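## Task

Take the pink shorts out of the laundry pile and set them on the left arm's side of the table (the +y half), apart from every other garment. All other garments must stay on the half that holds the pile. Nothing may end up on the floor, draped over a table edge, or resting on either arm's base. Dropping or tossing laundry is allowed.

## Robot and tools

ROBOT. Two 7-joint xArm7 arms, left_arm and right_arm, each with a two-finger parallel gripper and a wrist camera. Fixed cameras: cam_high and cam_low (672x504 each); wrist cameras cam_left_wrist and cam_right_wrist (672x504). A camera stand sits behind the arms.

FRAMES. Scene frame: origin at table-top height halfway between the nominal bases, +x out over the table, +z up, left_arm on the +y side (so the left arm's half is +y, the right arm's half is -y; image left/right does not follow these names). Actual bases: left_arm at (-0.044, +0.265, 0) m, quat_wxyz (1, 0, 0, +0.012); right_arm at (+0.051, -0.378, 0) m, quat_wxyz (1, 0, 0, -0.019). Each arm's end_effector_position, quaternion, velocities and wrist-camera pose are reported in that arm's own base frame; fixed cameras and the table use the scene frame. Reported hand positions may be off by a few cm, more at long reach. end_effector_position is the point between the closed pads, about 2 cm short of the fingertips; fingers point along gripper +z and open along its y axis. Closing pushes the tips roughly 10 mm further out.

A ROW. Every command row is 16 numbers: left_arm's 7 joint angles then its opening, then right_arm's 7 angles then its opening. Angles are absolute target positions in radians (not offsets), in this joint order: waist, shoulder, upper arm roll, elbow, forearm roll, wrist pitch, wrist roll. Waist, shoulder and upper arm roll use the sign opposite to the URDF, in commands and in all readings. Usable ranges in your numbers: waist -6.283..6.283, shoulder -2.094..2.059, upper arm roll -6.283..6.283, elbow -0.192..3.927, forearm roll -6.283..6.283, wrist pitch -1.693..3.142, wrist roll -6.283..6.283. A target beyond a range end by more than 0.010 rad (and further out than the current angle) is refused; near the end it is clipped, and a 'joint sent to its limit' line may appear. Opening is on a -1 (closed) to +1 (fully open) scale. Always send both arms' numbers; to keep an arm or gripper still, resend its current Joint targets and Tool commands values (0 is a real opening command, not 'no change').

TOOLS.
execute_actions(actions, cameras): actions is a list of actions, each a table of up to 15 rows, one row per 1/30 s step; a short table repeats its last row to fill 15 steps. Per step each joint target is kept within 0.637 rad of its measured angle, joints are capped at 3.14 rad/s, and gripper speed at 1 m/s, so far targets take several actions. An empty actions list returns the full state and all camera images.
move(target, speed, blend, opening_speed, blocking, cameras): target is one 16-number row or a list of up to 15 rows (absolute joint goals), interpolated in joint space so the hand traces a curve, with no obstacle avoidance. speed: rad/s of the joint with farthest to travel, 0.01 to 3.14, default 0.5, one value or one per target. blend: rad, corner rounding per target; 0 stops at each. opening_speed: per second on the -1..1 scale, at least 0.2. blocking=false returns after about 0.5 s while the move continues; a new move replaces it. The result adds a 'move:' line: done, off_target (resting more than 0.01 rad from target), moving, held, or fault, plus limits=held if steps were withheld.
wait(seconds): 0 to 10 s, holding last commands; returns early if a running move ends.
stop(): brakes the running move (needs some distance).
zoom_image(camera, region): region [x0, y0, x1, y1] in pixels of that camera's latest image, at most 504 wide and high.
clear_fault(arm): 'left_arm' or 'right_arm', only after a reported torque fault.
read_manual(section): licence texts only.
finished_scene(scene): the current scene's number; ends the scene irreversibly. Call nothing after it in the same reply when ending the first scene.

RESULT LINES. Joint positions / Joint velocities: per arm, the 7 joints (rad, rad/s) then pad gap (m; 0.084 fully open); 'within noise' means the arm is still. Joint targets: what joints are being driven toward now. Tool commands: current openings. grip_measured: finger opening on the command scale; to hold something keep commanding clearly below it. Joint torques: total drive output in joint order, positive toward larger angles, noisy and offset. 'joint command not followed': the clearance check between arms altered a row. Wrist depth: 7x7 grid per wrist camera, mm from 172 to 3000, '-' means no reading. Step readings list joint positions at some steps of execute_actions calls. Motor temperatures, MOTOR HOT (65 °C) and OVER-TEMPERATURE FAULT (80 °C, arm braked 30-60 s).

AVOID. Anything leaving the table. Hitting the table, stand or bases hard. Arm-to-arm contact or a gripper pinching the other gripper (can end the scene). Contact torques reaching load limits (N m: waist 42.3, shoulder 42.4, upper arm roll 27, elbow 27, forearm roll 27, wrist pitch 14.5, wrist roll 15.2), or a motor held at its torque limit for 1 s: either triggers a torque fault that stops the arm until clear_fault. Pressing toward unreachable poses, long stretched holds and carrying loads heat motors. Faster moves hit harder; approach garments slowly, and prefer smooth motion.

Each tool is called after "Emit:" as a command line: name --argument value for each argument, lists and objects as JSON in quotes; but a table of rows of numbers goes row by row, as --pt "numbers of a row", without its own name.

## Session

Emit:
execute_actions --actions '[]'

Scene clock: 0.00 s.
left_arm: end_effector_position=(+0.2569, +0.0330, +0.1463) grip_measured=+1.00 end_effector_quat_wxyz=(-0.375, +0.127, +0.913, -0.101) | right_arm: end_effector_position=(+0.1890, +0.2763, +0.1822) grip_measured=+1.00 end_effector_quat_wxyz=(-0.055, +0.705, -0.226, +0.670)
Joint positions: left_arm=[-0.438 -0.108 0.318 0.924 0.022 1.618 -2.765 0.084] | right_arm=[-0.146 1.302 -1.728 0.455 -0.125 0.853 2.29 0.084]
Joint velocities: within noise
Joint torques (N m): no reading
Motor temperatures (°C): left_arm=[35 39 39 39 32 41 42] | right_arm=[34 37 39 37 33 35 38]
Wrist depth (mm): cam_left_wrist=[- 265 262 296 2068 502 485 / 799 290 283 304 494 467 437 / 834 515 316 325 430 418 392 / 505 471 430 350 387 378 357 / 448 420 394 371 361 344 327 / 401 383 362 344 331 315 305 / 369 354 336 320 308 295 286] | cam_right_wrist=[2935 - - - - - - / 2948 - - - - - - / 2839 2634 - - - - - / 2547 2634 - 1974 - - - / 2886 2519 1813 2220 - - 698 / 2874 2032 2654 - 2899 605 548 / 2923 2528 2634 2717 567 503 464]
Joint targets: left_arm=[-0.438 -0.108 0.318 0.924 0.022 1.618 -2.765] | right_arm=[-0.146 1.302 -1.728 0.455 -0.125 0.853 2.290]
Tool commands: left_gripper/opening=+1.0 right_gripper/opening=+1.0

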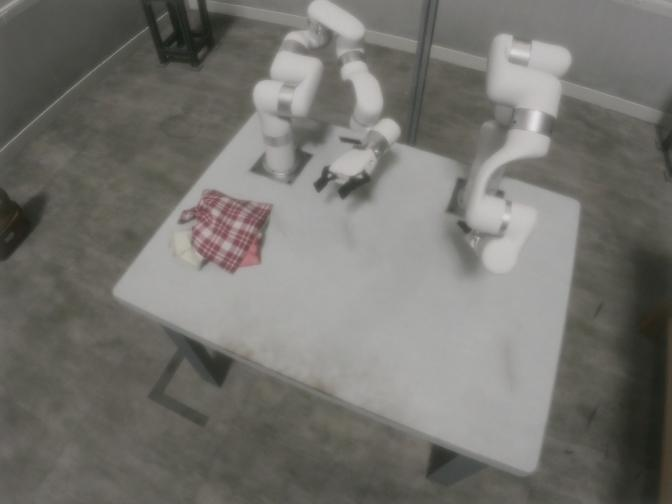

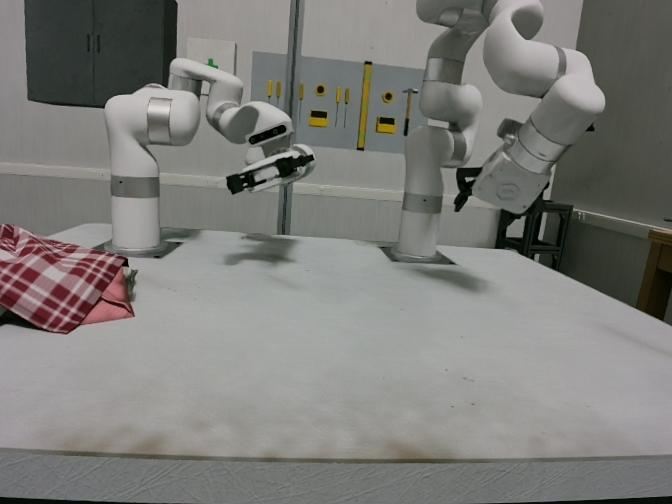

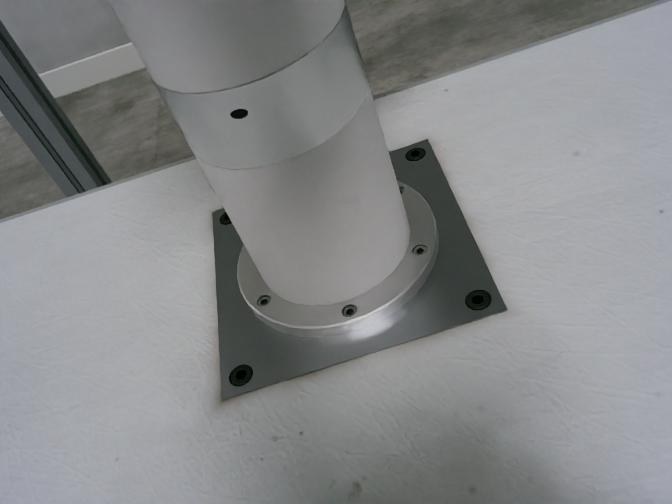

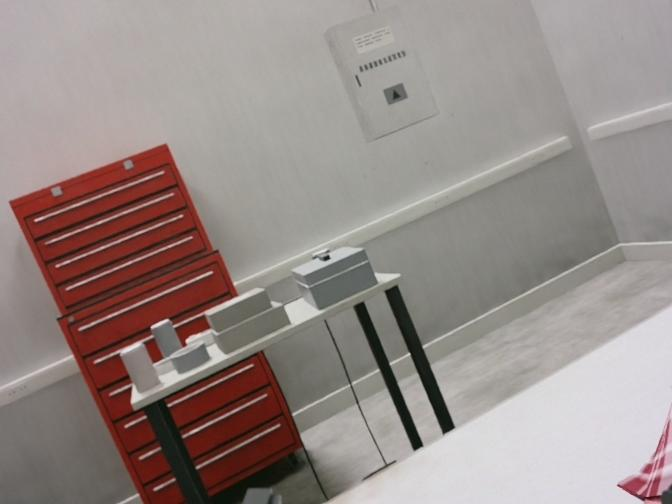

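Emit:
zoom_image --camera "cam_high" --region '[150, 160, 300, 300]'

Emit:
zoom_image --camera "cam_low" --region '[0, 180, 200, 350]'

Scaled by 3.360 from the camera's 672x504 image, which has a finer 960x720 frame.

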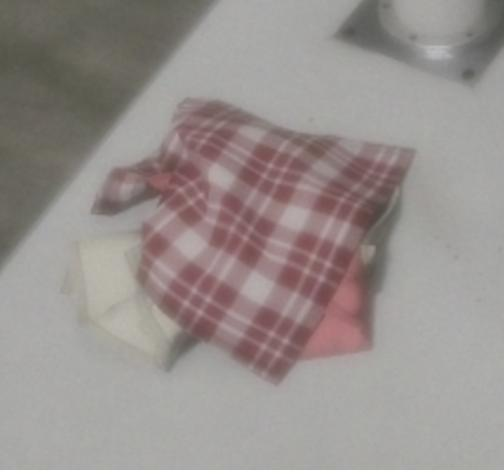

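Scaled by 2.520 from the camera's 672x504 image, which has a finer 960x720 frame.

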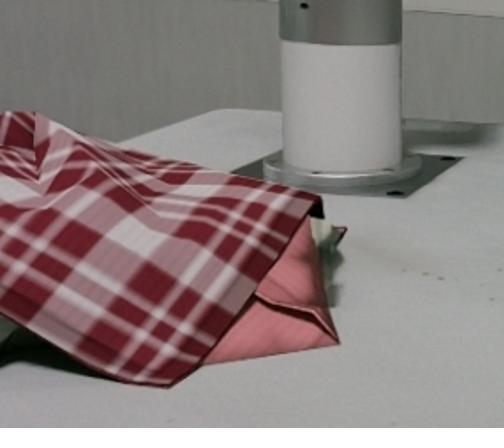

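Emit:
move --target '[-0.438,-0.108,0.318,0.924,0.022,1.618,-2.765,1,-0.038,0.666,0,0.887,0,1.553,0,1]' --speed 0.7 --cameras '["all"]'

Scene clock: 63.47 s.
left_arm: end_effector_position=(+0.2570, +0.0330, +0.1463) grip_measured=+1.00 end_effector_quat_wxyz=(-0.374, +0.127, +0.913, -0.101) | right_arm: end_effector_position=(+0.2799, +0.0107, +0.3497) grip_measured=+1.00 end_effector_quat_wxyz=(+0.000, +1.000, +0.019, +0.000)
Joint positions: left_arm=[-0.438 -0.108 0.318 0.924 0.022 1.618 -2.765 0.084] | right_arm=[-0.038 0.666 0 0.887 0 1.553 0 0.084]
Joint torques (N m): left_arm=[0 30.26 4.07 7.95 -1.79 -1.55 -0.23] | right_arm=[5.5 1.77 2.31 18.03 2.65 0.37 -0.69]
Motor temperatures (°C): left_arm=[35 40 39 41 32 41 41] | right_arm=[34 37 44 38 33 35 38]
Wrist depth (mm): cam_left_wrist=[- 265 263 296 2056 502 484 / 800 290 283 304 494 467 437 / 833 516 317 325 424 418 393 / 506 470 429 350 387 377 357 / 447 419 393 371 360 344 327 / 401 383 363 344 331 316 305 / 368 353 336 320 309 295 285] | cam_right_wrist=[479 479 480 480 481 482 484 / 478 479 480 480 454 479 483 / 478 479 467 410 402 468 483 / 478 479 430 417 397 482 483 / 478 479 428 416 400 410 482 / 478 479 480 446 431 431 484 / 479 479 480 482 482 482 483]
Joint targets: left_arm=[-0.438 -0.108 0.318 0.924 0.022 1.618 -2.765] | right_arm=[-0.038 0.666 0.000 0.887 0.000 1.553 0.000]
move: done

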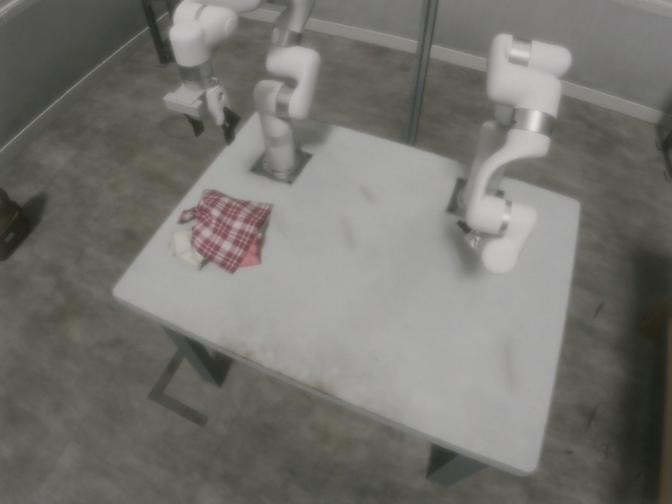

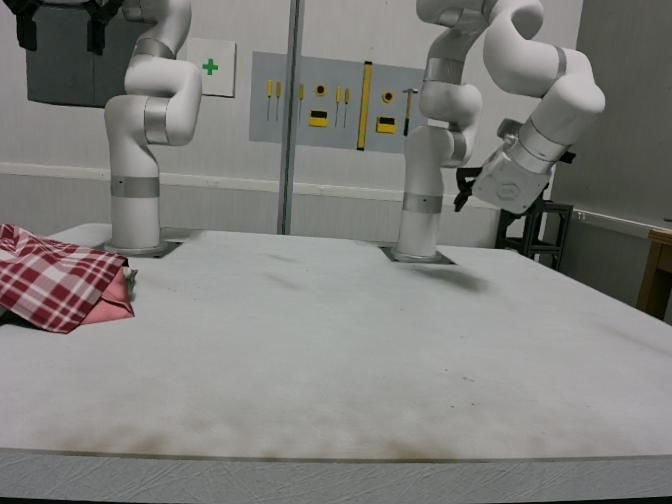

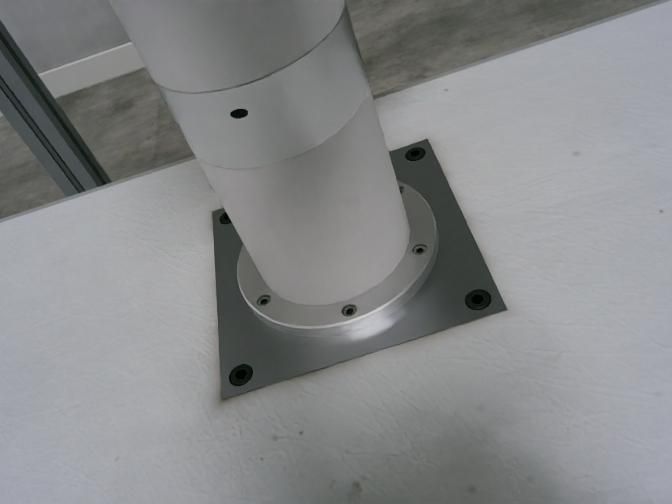

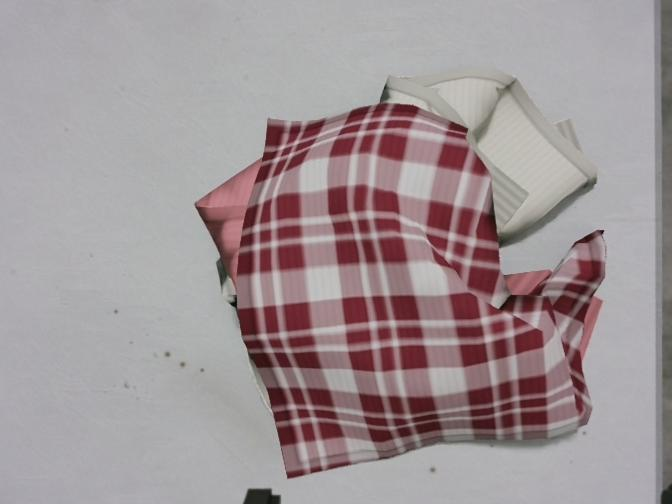

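Emit:
move --pt "-0.438 -0.108 0.318 0.924 0.022 1.618 -2.765 1 0.012 0.783 0 0.246 0 1.029 1.571 0.3" --pt "-0.438 -0.108 0.318 0.924 0.022 1.618 -2.765 1 0.012 0.425 0 0.093 0 0.519 1.571 0.3" --speed '[0.9,0.35]' --blend '[0.05,0]' --cameras '["all"]'

Scene clock: 119.67 s.
left_arm: end_effector_position=(+0.2570, +0.0330, +0.1463) grip_measured=+1.00 end_effector_quat_wxyz=(-0.374, +0.127, +0.913, -0.101) | right_arm: end_effector_position=(+0.2397, -0.0029, +0.0448) grip_measured=+0.29 end_effector_quat_wxyz=(+0.000, +0.703, -0.711, +0.000)
Joint positions: left_arm=[-0.438 -0.108 0.318 0.924 0.022 1.618 -2.765 0.084] | right_arm=[0.012 0.425 0 0.093 0 0.519 1.571 0.056]
Joint torques (N m): left_arm=[1.32 30.2 4.07 8.03 -1.71 -1.52 -0.81] | right_arm=[5.46 2.75 1.8 9.02 2 -2.25 0.86]
Motor temperatures (°C): left_arm=[35 41 39 40 32 41 41] | right_arm=[34 37 40 46 33 35 38]
Wrist depth (mm): cam_left_wrist=[- 265 262 296 2087 502 483 / 796 290 283 305 493 467 438 / 835 513 316 325 425 418 393 / 505 470 431 350 387 376 357 / 447 420 393 371 362 344 327 / 401 384 362 344 331 315 305 / 368 353 336 320 308 295 286] | cam_right_wrist=[- - - - - - 176 / - - - - - - 176 / - - - - - - 176 / - - - - - - 176 / - - - - - - 176 / - - - - - - 176 / - - - - - - -]
Joint targets: left_arm=[-0.438 -0.108 0.318 0.924 0.022 1.618 -2.765] | right_arm=[0.012 0.425 0.000 0.093 0.000 0.519 1.571]
move: done

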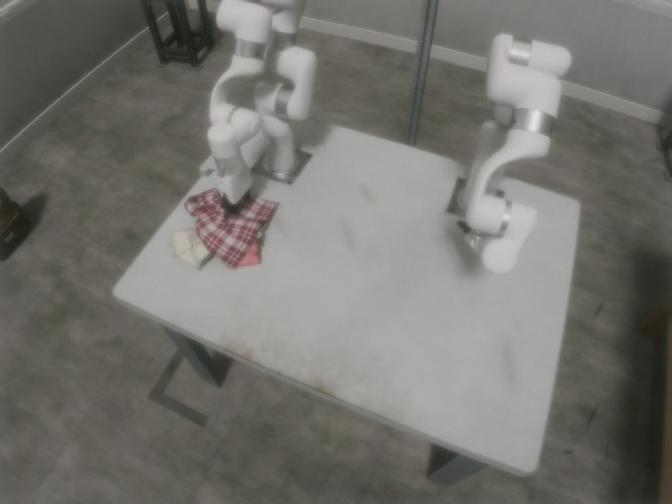

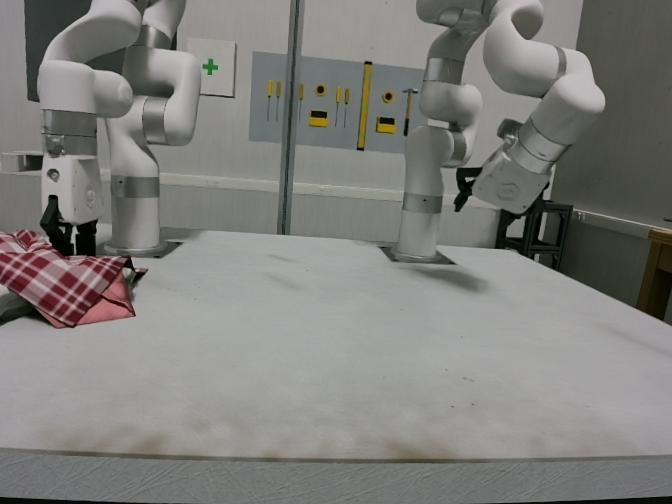

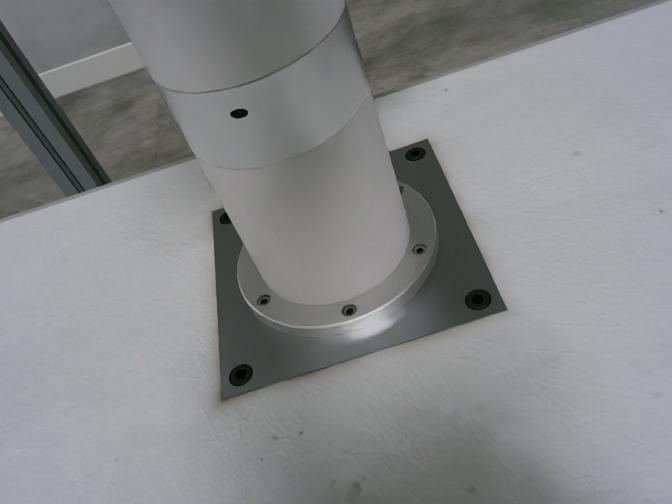

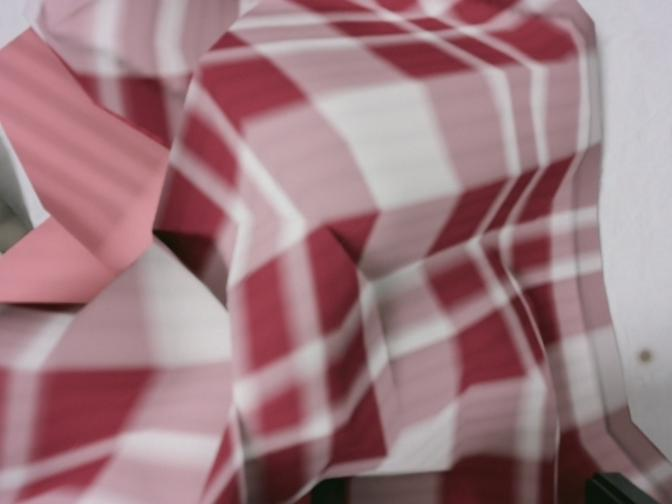

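Emit:
move --pt "-0.438 -0.108 0.318 0.924 0.022 1.618 -2.765 1 0.012 0.425 0 0.093 0 0.519 1.571 -0.9" --pt "-0.438 -0.108 0.318 0.924 0.022 1.618 -2.765 1 0.012 0.783 0 0.246 0 1.029 1.571 -0.9" --pt "-0.438 -0.108 0.318 0.924 0.022 1.618 -2.765 1 0.012 0.842 0 0.65 0 1.492 1.571 -0.9" --speed '[0.5,0.5,0.6]' --blend '[0,0.05,0]' --opening_speed 2 --cameras '["all"]'

Scene clock: 129.00 s.
left_arm: end_effector_position=(+0.2570, +0.0330, +0.1463) grip_measured=+1.00 end_effector_quat_wxyz=(-0.374, +0.127, +0.913, -0.101) | right_arm: end_effector_position=(+0.2399, -0.0029, +0.3001) grip_measured=-0.92 end_effector_quat_wxyz=(+0.000, +0.703, -0.711, +0.000)
Joint positions: left_arm=[-0.438 -0.108 0.318 0.924 0.022 1.618 -2.765 0.084] | right_arm=[0.012 0.842 0 0.65 0 1.492 1.571 0.003]
Joint torques (N m): left_arm=[2.22 30.34 4.06 8 -1.64 -1.55 -1.33] | right_arm=[5.82 5.42 0.22 18.07 1.97 0.52 0.93]
Wrist depth (mm): cam_left_wrist=[- 265 263 297 2093 502 483 / 795 290 283 304 493 467 437 / 832 515 317 325 424 417 393 / 505 470 430 350 386 377 357 / 447 420 394 371 361 344 327 / 401 384 363 344 331 316 305 / 369 354 336 320 309 295 286] | cam_right_wrist=[1237 1241 1239 1246 1253 1253 434 / 429 429 430 431 431 433 433 / 428 422 384 376 432 432 433 / 420 413 357 360 426 432 434 / 385 339 347 368 416 433 432 / 379 351 366 394 421 432 432 / 428 369 368 407 424 432 433]
Joint targets: left_arm=[-0.438 -0.108 0.318 0.924 0.022 1.618 -2.765] | right_arm=[0.012 0.842 0.000 0.650 0.000 1.492 1.571]
move: done

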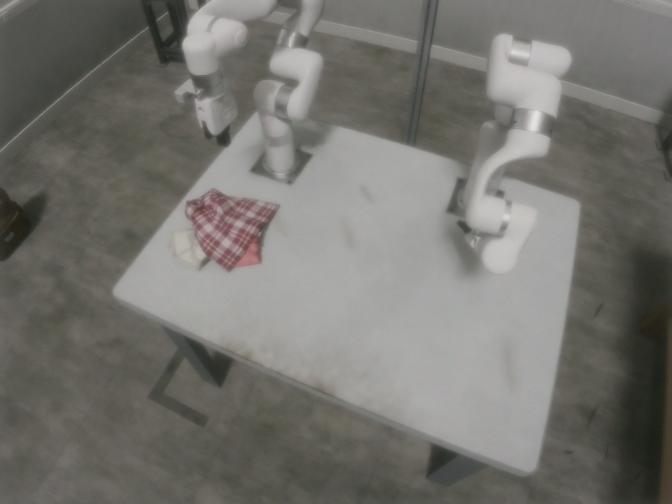

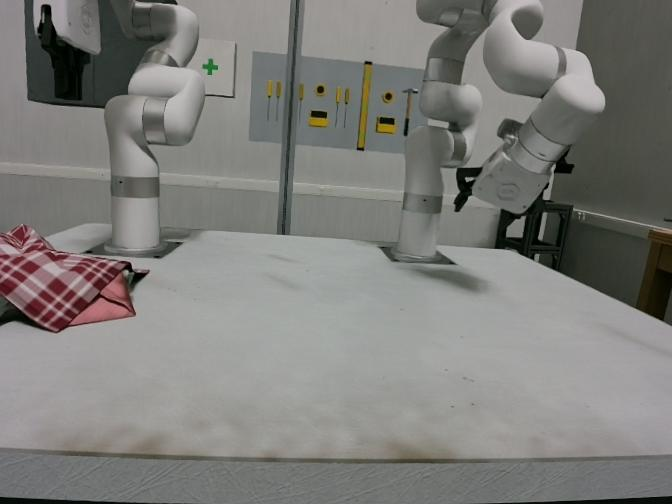

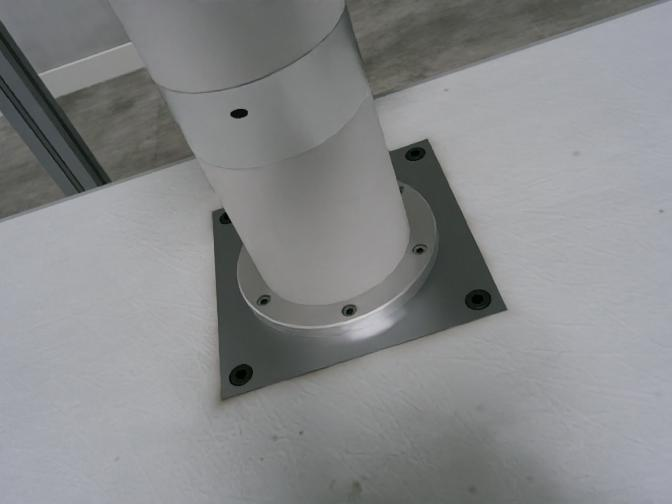

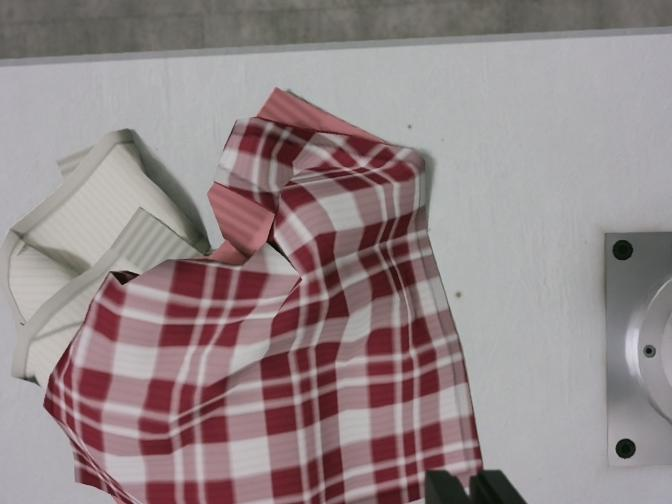

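Emit:
move --pt "-0.438 -0.108 0.318 0.924 0.022 1.618 -2.765 1 0.012 0.783 0 0.246 0 1.029 1.571 0.6" --pt "-0.438 -0.108 0.318 0.924 0.022 1.618 -2.765 1 0.012 0.314 0 0.0855 0 0.4 1.571 0.6" --pt "-0.438 -0.108 0.318 0.924 0.022 1.618 -2.765 1 0.012 0.314 0 0.0855 0 0.4 1.571 -0.9" --pt "-0.438 -0.108 0.318 0.924 0.022 1.618 -2.765 1 0.012 0.783 0 0.246 0 1.029 1.571 -0.9" --pt "-0.438 -0.108 0.318 0.924 0.022 1.618 -2.765 1 0.012 0.842 0 0.65 0 1.492 1.571 -0.9" --speed '[0.8,0.35,0.5,0.5,0.6]' --blend '[0.05,0,0,0.05,0]' --opening_speed 2 --cameras '["cam_high","cam_low","cam_right_wrist"]'

Scene clock: 156.27 s.
left_arm: end_effector_position=(+0.2570, +0.0330, +0.1463) grip_measured=+1.00 end_effector_quat_wxyz=(-0.374, +0.127, +0.913, -0.101) | right_arm: end_effector_position=(+0.2399, -0.0029, +0.3001) grip_measured=-0.88 end_effector_quat_wxyz=(+0.000, +0.703, -0.711, +0.000)
Joint positions: left_arm=[-0.438 -0.108 0.318 0.924 0.022 1.618 -2.765 0.084] | right_arm=[0.012 0.842 0 0.65 0 1.492 1.571 0.005]
Joint torques (N m): left_arm=[2.57 30.23 4.12 8 -1.74 -1.54 -1.64] | right_arm=[5.66 5.66 -1.3 18.14 1.46 0.3 0.89]
Wrist depth (mm): cam_left_wrist=[- 265 263 296 2074 503 483 / 797 290 283 304 493 467 437 / 833 515 316 325 425 417 393 / 505 470 430 349 387 376 357 / 448 419 393 371 360 344 327 / 401 383 362 344 332 316 305 / 368 354 336 320 308 295 285] | cam_right_wrist=[1233 1241 1239 1250 1253 1250 435 / 428 429 430 431 432 217 240 / 428 429 429 - - - 185 / 421 413 429 189 - - - / 386 398 - 204 - - - / 397 368 223 207 - - 432 / 427 371 232 221 - - 433]
Joint targets: left_arm=[-0.438 -0.108 0.318 0.924 0.022 1.618 -2.765] | right_arm=[0.012 0.842 0.000 0.650 0.000 1.492 1.571]
move: done
Images, in order (width x height): cam_high 672x504, cam_low 672x504, cam_right_wrist 672x504.

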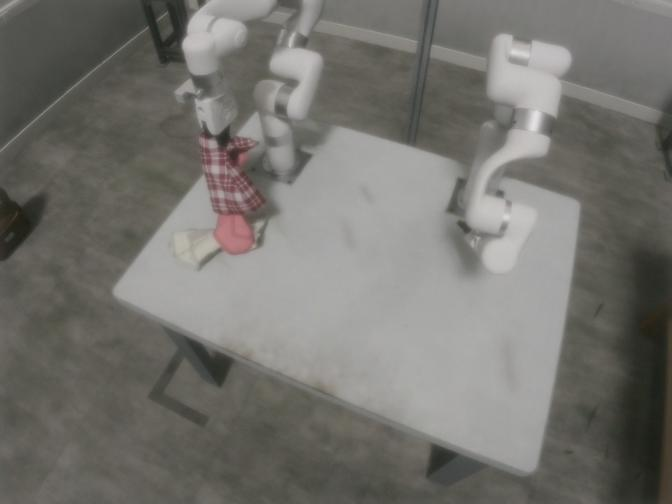

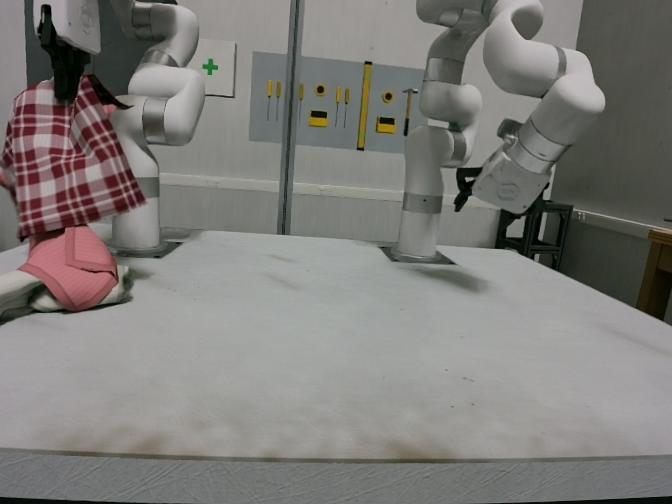

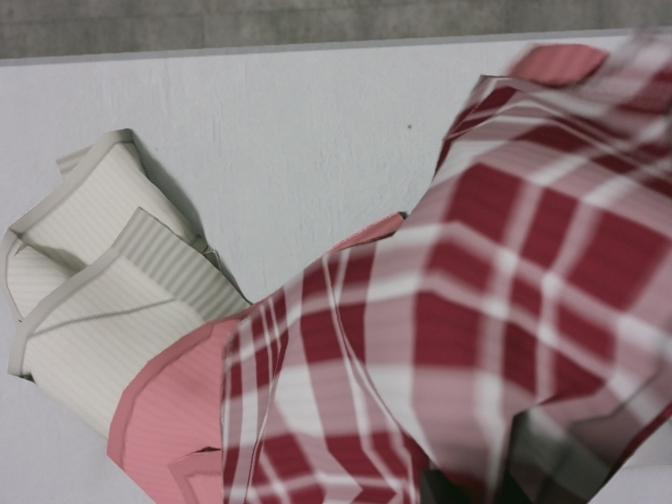

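Emit:
zoom_image --camera "cam_high" --region '[150, 100, 300, 280]'

Emit:
zoom_image --camera "cam_right_wrist" --region '[380, 300, 672, 504]'

Scaled by 2.800 from the camera's 672x504 image, which has a finer 960x720 frame.

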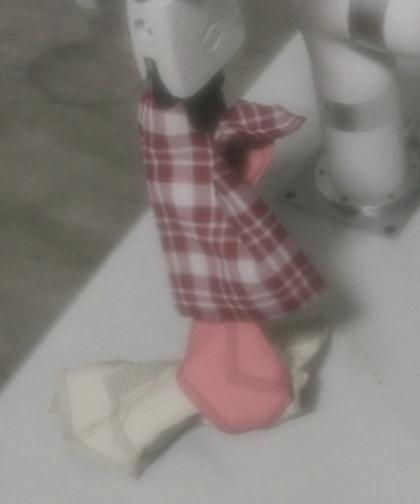

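Scaled by 1.726 from the camera's 672x504 image, which has a finer 960x720 frame.

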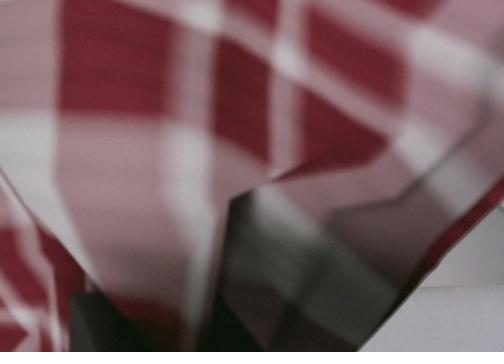

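Emit:
move --target '[-0.438,-0.108,0.318,0.924,0.022,1.618,-2.765,1,0.012,0.409,0,1.527,0,1.936,1.571,-1]' --speed 0.5 --cameras '["cam_high","cam_low","cam_right_wrist"]'

Emit:
zoom_image --camera "cam_high" --region '[130, 20, 330, 280]'

Scene clock: 174.97 s.
left_arm: end_effector_position=(+0.2570, +0.0330, +0.1463) grip_measured=+1.00 end_effector_quat_wxyz=(-0.374, +0.127, +0.913, -0.101) | right_arm: end_effector_position=(+0.2999, -0.0036, +0.4999) grip_measured=-0.88 end_effector_quat_wxyz=(+0.000, +0.703, -0.711, +0.000)
Joint positions: left_arm=[-0.438 -0.108 0.318 0.924 0.022 1.618 -2.765 0.084] | right_arm=[0.012 0.409 0 1.527 0 1.936 1.571 0.005]
Joint torques (N m): left_arm=[2.57 30.19 4.07 7.99 -1.48 -1.57 -1.66] | right_arm=[5.54 4.41 0.5 15.6 0.71 0.48 0.58]
Wrist depth (mm): cam_left_wrist=[- 265 262 296 2080 502 483 / 798 290 284 304 493 468 436 / 834 515 317 325 424 417 392 / 505 469 430 350 387 376 357 / 447 419 392 371 360 344 327 / 401 383 362 344 331 316 305 / 368 353 336 320 309 295 286] | cam_right_wrist=[1437 1437 1440 1449 1468 1455 1458 / 1440 1446 1443 1458 1455 1462 1462 / 627 630 631 - 226 634 636 / 629 629 - - - - 637 / 630 630 - - - - 585 / 630 630 - - - - 638 / 629 629 279 - - - 637]
Joint targets: left_arm=[-0.438 -0.108 0.318 0.924 0.022 1.618 -2.765] | right_arm=[0.012 0.409 0.000 1.527 0.000 1.936 1.571]
move: done
Images, in order (width x height): cam_high 672x504, cam_low 672x504, cam_right_wrist 672x504.

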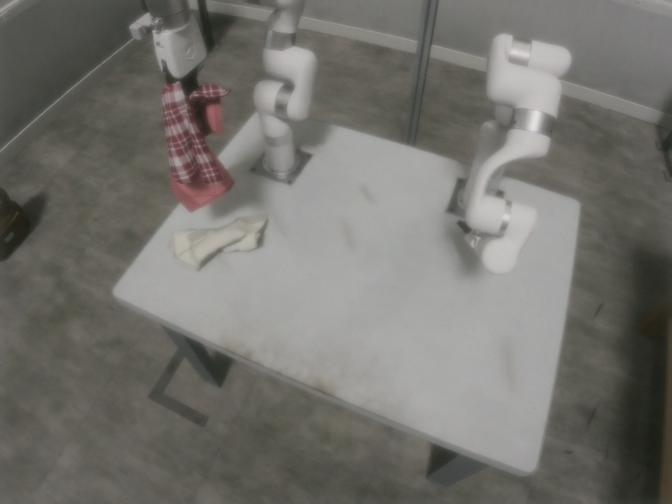

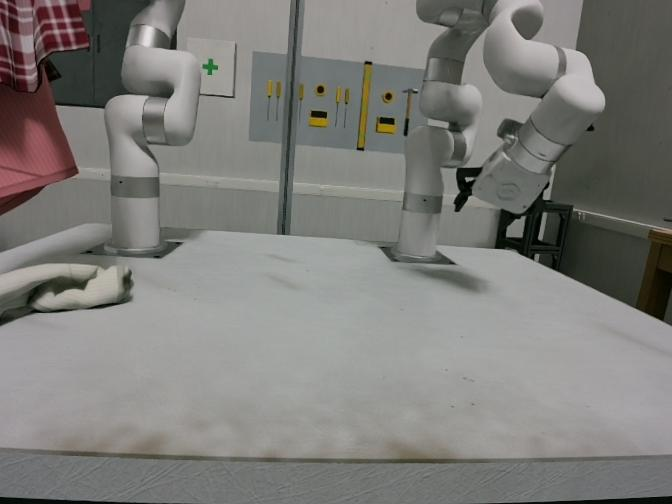

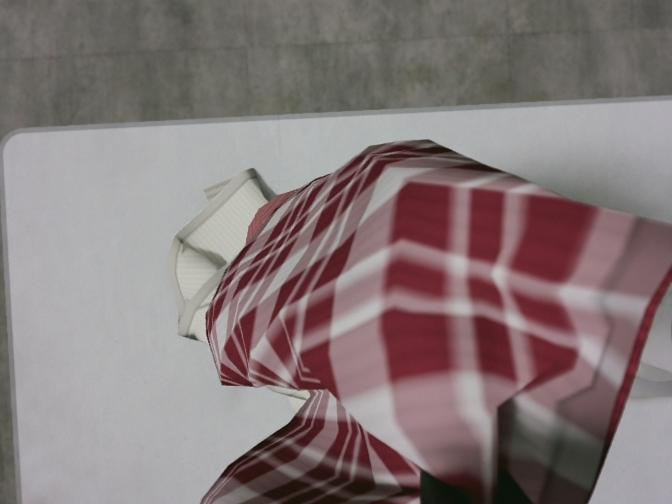

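Scaled by 1.938 from the camera's 672x504 image, which has a finer 960x720 frame.

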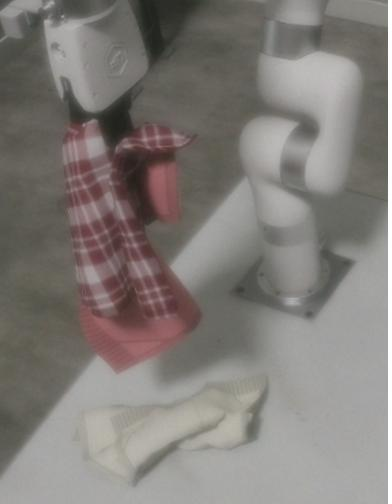

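Emit:
move --pt "-1.6 -0.108 0.318 0.924 0.022 1.618 -2.765 1 -0.851 -0.006 0 1.474 0 1.468 1.571 -1" --pt "-1.6 -0.108 0.318 0.924 0.022 1.618 -2.765 1 -0.623 0.223 0 0.798 0 1.021 1.571 -1" --pt "-1.6 -0.108 0.318 0.924 0.022 1.618 -2.765 1 -0.271 0.083 0 0.4235 0 0.507 1.571 -1" --speed '[0.6,0.35,0.35]' --blend '[0.03,0.05,0]' --cameras '["cam_high","cam_low","cam_right_wrist"]'

Emit:
zoom_image --camera "cam_high" --region '[150, 100, 450, 325]'

Scene clock: 204.77 s.
left_arm: end_effector_position=(+0.0719, +0.2490, +0.1463) grip_measured=+1.00 end_effector_quat_wxyz=(-0.258, -0.395, +0.833, -0.290) | right_arm: end_effector_position=(+0.3255, +0.0905, +0.0499) grip_measured=-0.88 end_effector_quat_wxyz=(+0.000, +0.796, -0.605, +0.000)
Joint positions: left_arm=[-1.6 -0.108 0.318 0.924 0.022 1.618 -2.765 0.084] | right_arm=[-0.271 0.083 0 0.424 0 0.507 1.571 0.005]
Joint torques (N m): left_arm=[-4.03 23.36 3.99 7.97 -1.2 -1.45 -1.55] | right_arm=[6.1 9.35 1.51 8.93 -0.04 -2.43 0.5]
Wrist depth (mm): cam_left_wrist=[787 265 263 296 2062 875 1818 / 667 290 283 304 502 934 1649 / 581 536 317 326 410 418 1440 / 506 470 431 350 386 376 357 / 448 419 394 372 361 344 327 / 401 383 361 344 331 316 304 / 368 354 336 320 309 295 285] | cam_right_wrist=[178 - - - - - 175 / 179 179 - - - - - / 179 179 179 - - - - / 178 179 179 - - - - / 178 - - - - - - / 178 - - - - - - / - - - - - - -]
Joint targets: left_arm=[-1.600 -0.108 0.318 0.924 0.022 1.618 -2.765] | right_arm=[-0.271 0.083 0.000 0.423 0.000 0.507 1.571]
move: done
Images, in order (width x height): cam_high 672x504, cam_low 672x504, cam_right_wrist 672x504.

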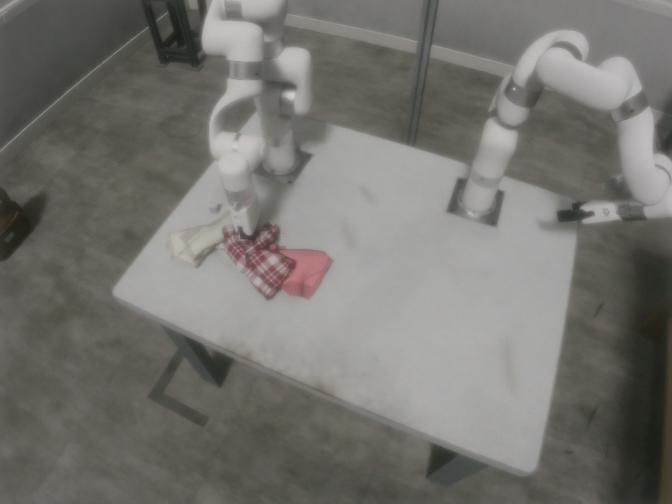

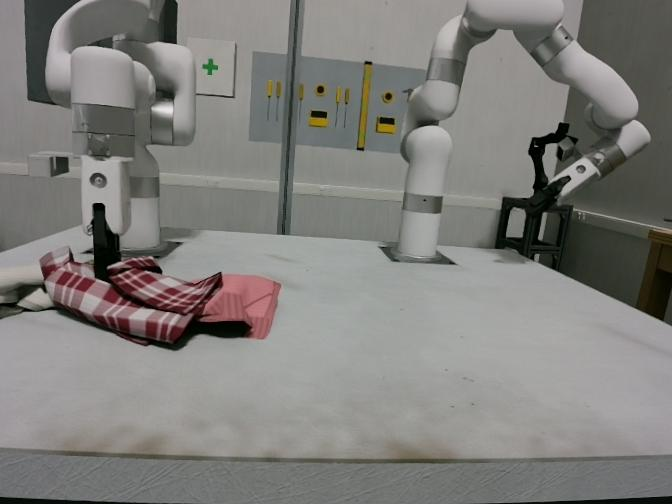

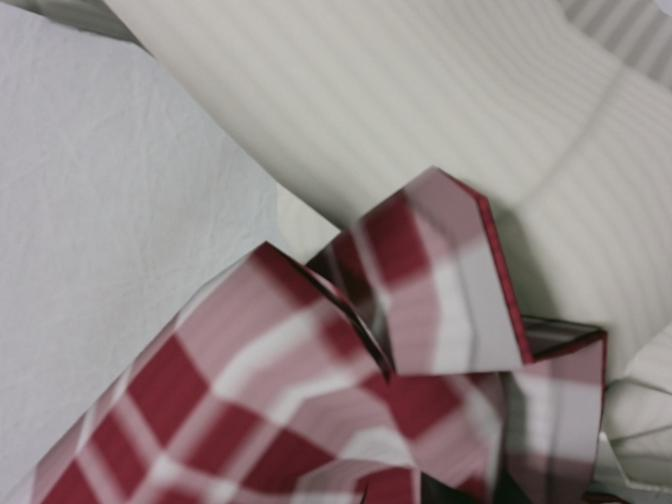

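Scaled by 1.680 from the camera's 672x504 image, which has a finer 960x720 frame.

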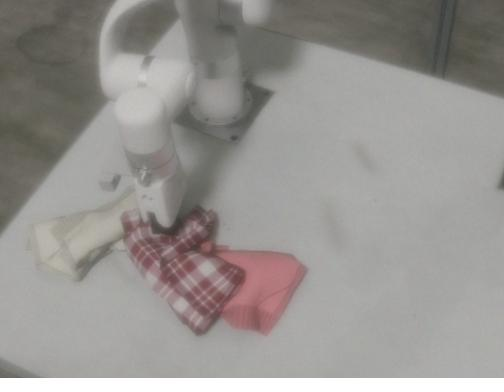

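Emit:
move --pt "-1.6 -0.108 0.318 0.924 0.022 1.618 -2.765 1 -0.271 0.083 0 0.4235 0 0.507 1.571 0.2" --pt "-1.6 -0.108 0.318 0.924 0.022 1.618 -2.765 1 -0.271 0.47 0 1.02 0 1.489 1.571 0.2" --pt "-1.6 -0.108 0.318 0.924 0.022 1.618 -2.765 1 -0.65 0.47 0 1.02 0 1.489 0 0.2" --speed '[0.6,0.6,1]' --blend '[0,0.1,0]' --opening_speed 2 --cameras '["cam_high","cam_low","cam_right_wrist"]'

Scene clock: 224.87 s.
left_arm: end_effector_position=(+0.0719, +0.2490, +0.1463) grip_measured=+1.00 end_effector_quat_wxyz=(-0.258, -0.395, +0.833, -0.290) | right_arm: end_effector_position=(+0.2691, +0.2045, +0.3502) grip_measured=+0.19 end_effector_quat_wxyz=(+0.000, +0.948, +0.319, +0.000)
Joint positions: left_arm=[-1.6 -0.108 0.318 0.924 0.022 1.618 -2.765 0.084] | right_arm=[-0.65 0.47 0 1.02 0 1.489 0 0.052]
Joint torques (N m): left_arm=[-3.79 14.6 4.18 8.06 -0.68 -1.44 -1.63] | right_arm=[-6.43 12.34 -1.04 17.94 0.15 0.24 -0.47]
Wrist depth (mm): cam_left_wrist=[786 265 263 297 2087 874 1813 / 664 291 284 304 502 940 1622 / 581 534 317 325 410 418 1446 / 505 469 430 349 386 377 357 / 447 419 394 372 361 344 327 / 401 384 361 345 331 316 305 / 368 353 336 320 309 295 286] | cam_right_wrist=[479 480 480 481 482 482 483 / 479 478 480 481 464 483 483 / 479 480 480 428 438 440 483 / 478 479 480 440 441 422 449 / 478 479 480 481 480 421 425 / 479 479 481 481 481 429 428 / 479 480 480 481 483 469 447]
Joint targets: left_arm=[-1.600 -0.108 0.318 0.924 0.022 1.618 -2.765] | right_arm=[-0.650 0.470 0.000 1.020 0.000 1.489 0.000]
move: done
Images, in order (width x height): cam_high 672x504, cam_low 672x504, cam_right_wrist 672x504.

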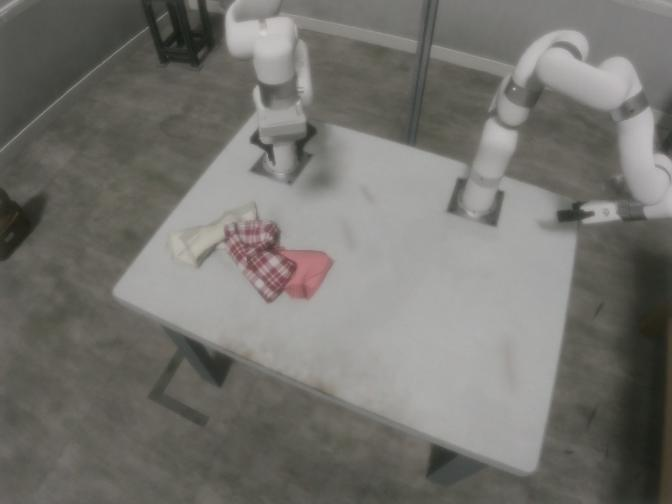

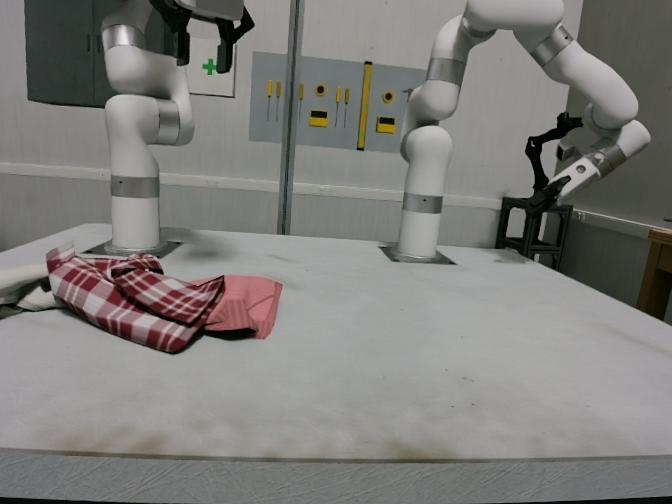

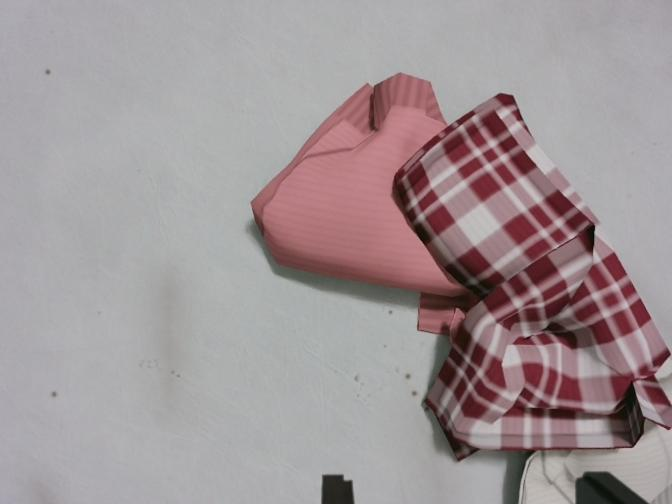

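Emit:
move --pt "-1.6 -0.108 0.318 0.924 0.022 1.618 -2.765 1 -0.71 0.031 0 0.844 0 0.875 0 0.6" --pt "-1.6 -0.108 0.318 0.924 0.022 1.618 -2.765 1 -0.71 -0.237 0 0.752 0 0.515 0 0.6" --pt "-1.6 -0.108 0.318 0.924 0.022 1.618 -2.765 1 -0.71 -0.237 0 0.752 0 0.515 0 -1" --pt "-1.6 -0.108 0.318 0.924 0.022 1.618 -2.765 1 -0.71 0.031 0 0.844 0 0.875 0 -1" --pt "-1.6 -0.108 0.318 0.924 0.022 1.618 -2.765 1 -0.71 0.155 0 1.299 0 1.454 0 -1" --speed '[0.8,0.35,0.5,0.5,0.6]' --blend '[0.05,0,0,0.05,0]' --opening_speed 2 --cameras '["cam_high","cam_low","cam_right_wrist"]'

Scene clock: 250.47 s.
left_arm: end_effector_position=(+0.0719, +0.2490, +0.1463) grip_measured=+1.00 end_effector_quat_wxyz=(-0.258, -0.395, +0.833, -0.290) | right_arm: end_effector_position=(+0.3275, +0.2815, +0.3501) grip_measured=-0.87 end_effector_quat_wxyz=(+0.000, +0.938, +0.348, +0.000)
Joint positions: left_arm=[-1.6 -0.108 0.318 0.924 0.022 1.618 -2.765 0.084] | right_arm=[-0.71 0.155 0 1.299 0 1.454 0 0.006]
Joint torques (N m): left_arm=[-3.72 14.01 4.12 8 -0.23 -1.39 -1.64] | right_arm=[2.36 19.23 2.27 18.29 0.16 0.37 -0.55]
Wrist depth (mm): cam_left_wrist=[788 265 262 296 2080 872 1804 / 666 291 284 304 503 935 1645 / 581 536 316 326 410 418 1437 / 505 469 431 351 385 377 357 / 448 419 395 372 360 344 327 / 401 384 361 344 331 316 305 / 368 354 336 320 309 295 286] | cam_right_wrist=[478 480 480 480 482 482 1300 / 478 480 478 481 481 483 482 / 479 - - - - 482 483 / 479 - - - - 482 483 / 478 - - - - 482 482 / 478 - - - - 218 483 / 478 480 - - - - 287]
Joint targets: left_arm=[-1.600 -0.108 0.318 0.924 0.022 1.618 -2.765] | right_arm=[-0.710 0.155 0.000 1.299 0.000 1.454 0.000]
move: done
Images, in order (width x height): cam_high 672x504, cam_low 672x504, cam_right_wrist 672x504.

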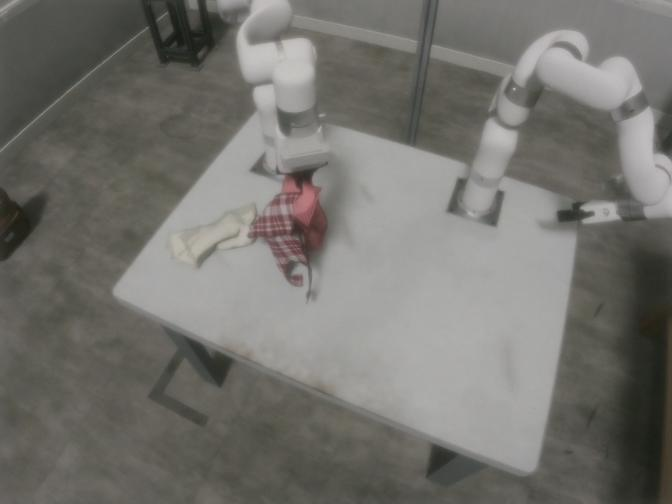

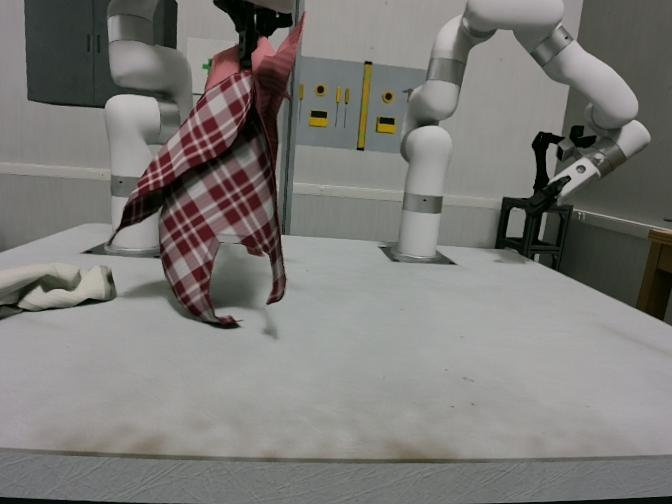

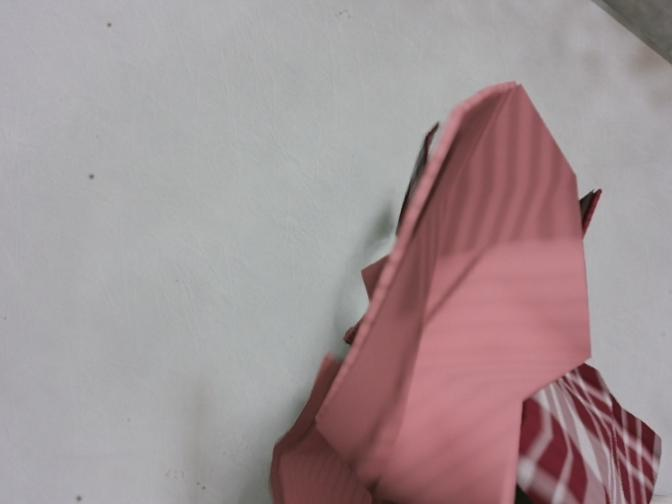

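Emit:
move --pt "-1.6 -0.108 0.318 0.924 0.022 1.618 -2.765 1 -0.54 0.172 0 0.848 0 1.02 0 -1" --pt "-1.6 -0.108 0.318 0.924 0.022 1.618 -2.765 1 -0.372 -0.067 0 0.605 0 0.538 0 -1" --pt "-1.6 -0.108 0.318 0.924 0.022 1.618 -2.765 1 -0.372 -0.067 0 0.605 0 0.538 0 0.2" --pt "-1.6 -0.108 0.318 0.924 0.022 1.618 -2.765 1 -0.372 0.172 0 0.848 0 1.02 0 0.2" --pt "-1.6 -0.108 0.318 0.924 0.022 1.618 -2.765 1 -0.5 0.47 0 1.02 0 1.489 0 0.2" --speed '[0.4,0.35,0.6,0.6,0.6]' --blend '[0.05,0,0,0.1,0]' --opening_speed 2 --cameras '["cam_high","cam_low","cam_right_wrist"]'

Scene clock: 274.60 s.
left_arm: end_effector_position=(+0.0719, +0.2490, +0.1463) grip_measured=+1.00 end_effector_quat_wxyz=(-0.258, -0.395, +0.833, -0.290) | right_arm: end_effector_position=(+0.2966, +0.1620, +0.3502) grip_measured=+0.19 end_effector_quat_wxyz=(+0.000, +0.969, +0.247, +0.000)
Joint positions: left_arm=[-1.6 -0.108 0.318 0.924 0.022 1.618 -2.765 0.084] | right_arm=[-0.5 0.47 0 1.02 0 1.489 0 0.052]
Joint torques (N m): left_arm=[-3.7 14.28 3.92 7.96 0.33 -1.37 -1.52] | right_arm=[-6.14 12.51 1.38 18.13 0.33 0.37 -0.57]
Wrist depth (mm): cam_left_wrist=[783 265 263 296 2080 875 1823 / 665 290 284 304 502 937 1645 / 581 535 317 325 410 417 1431 / 506 470 431 349 385 376 357 / 448 419 395 372 361 344 327 / 401 383 362 344 331 316 305 / 368 354 335 319 309 295 286] | cam_right_wrist=[479 480 480 481 481 482 483 / 478 480 480 481 482 483 480 / 479 479 481 478 440 424 479 / 479 480 480 427 438 409 411 / 479 480 481 476 420 418 428 / 478 479 481 482 481 450 432 / 479 479 480 481 483 452 452]
Joint targets: left_arm=[-1.600 -0.108 0.318 0.924 0.022 1.618 -2.765] | right_arm=[-0.500 0.470 0.000 1.020 0.000 1.489 0.000]
move: done
Images, in order (width x height): cam_high 672x504, cam_low 672x504, cam_right_wrist 672x504.

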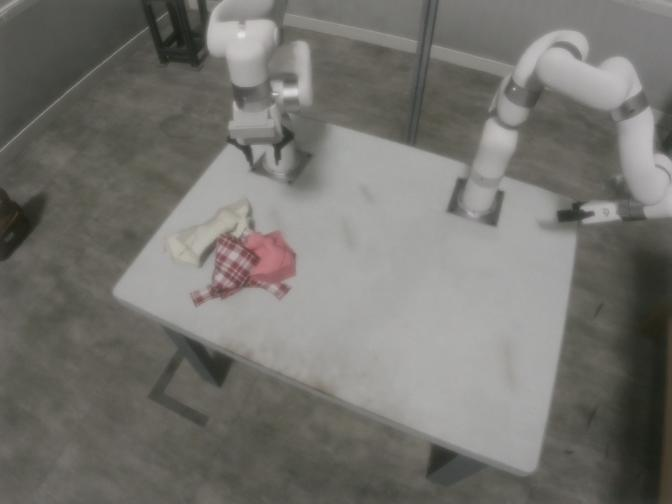

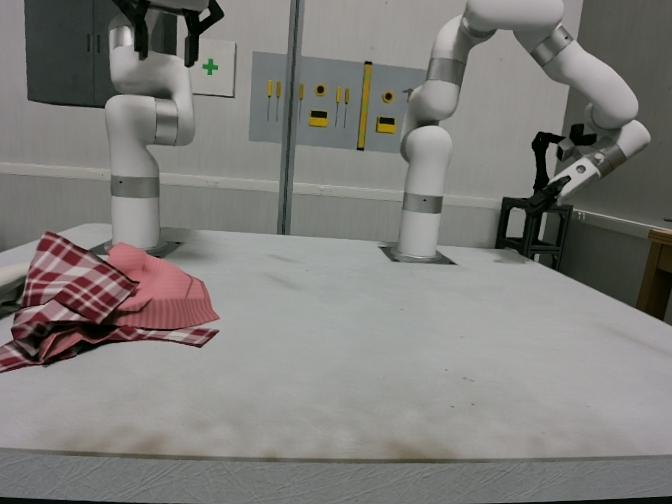

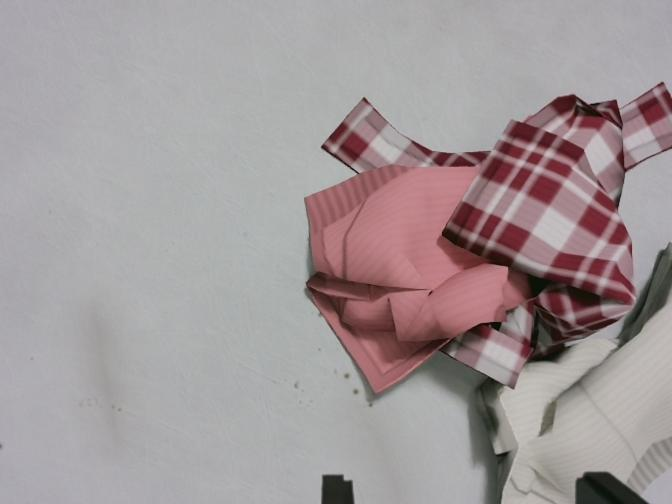

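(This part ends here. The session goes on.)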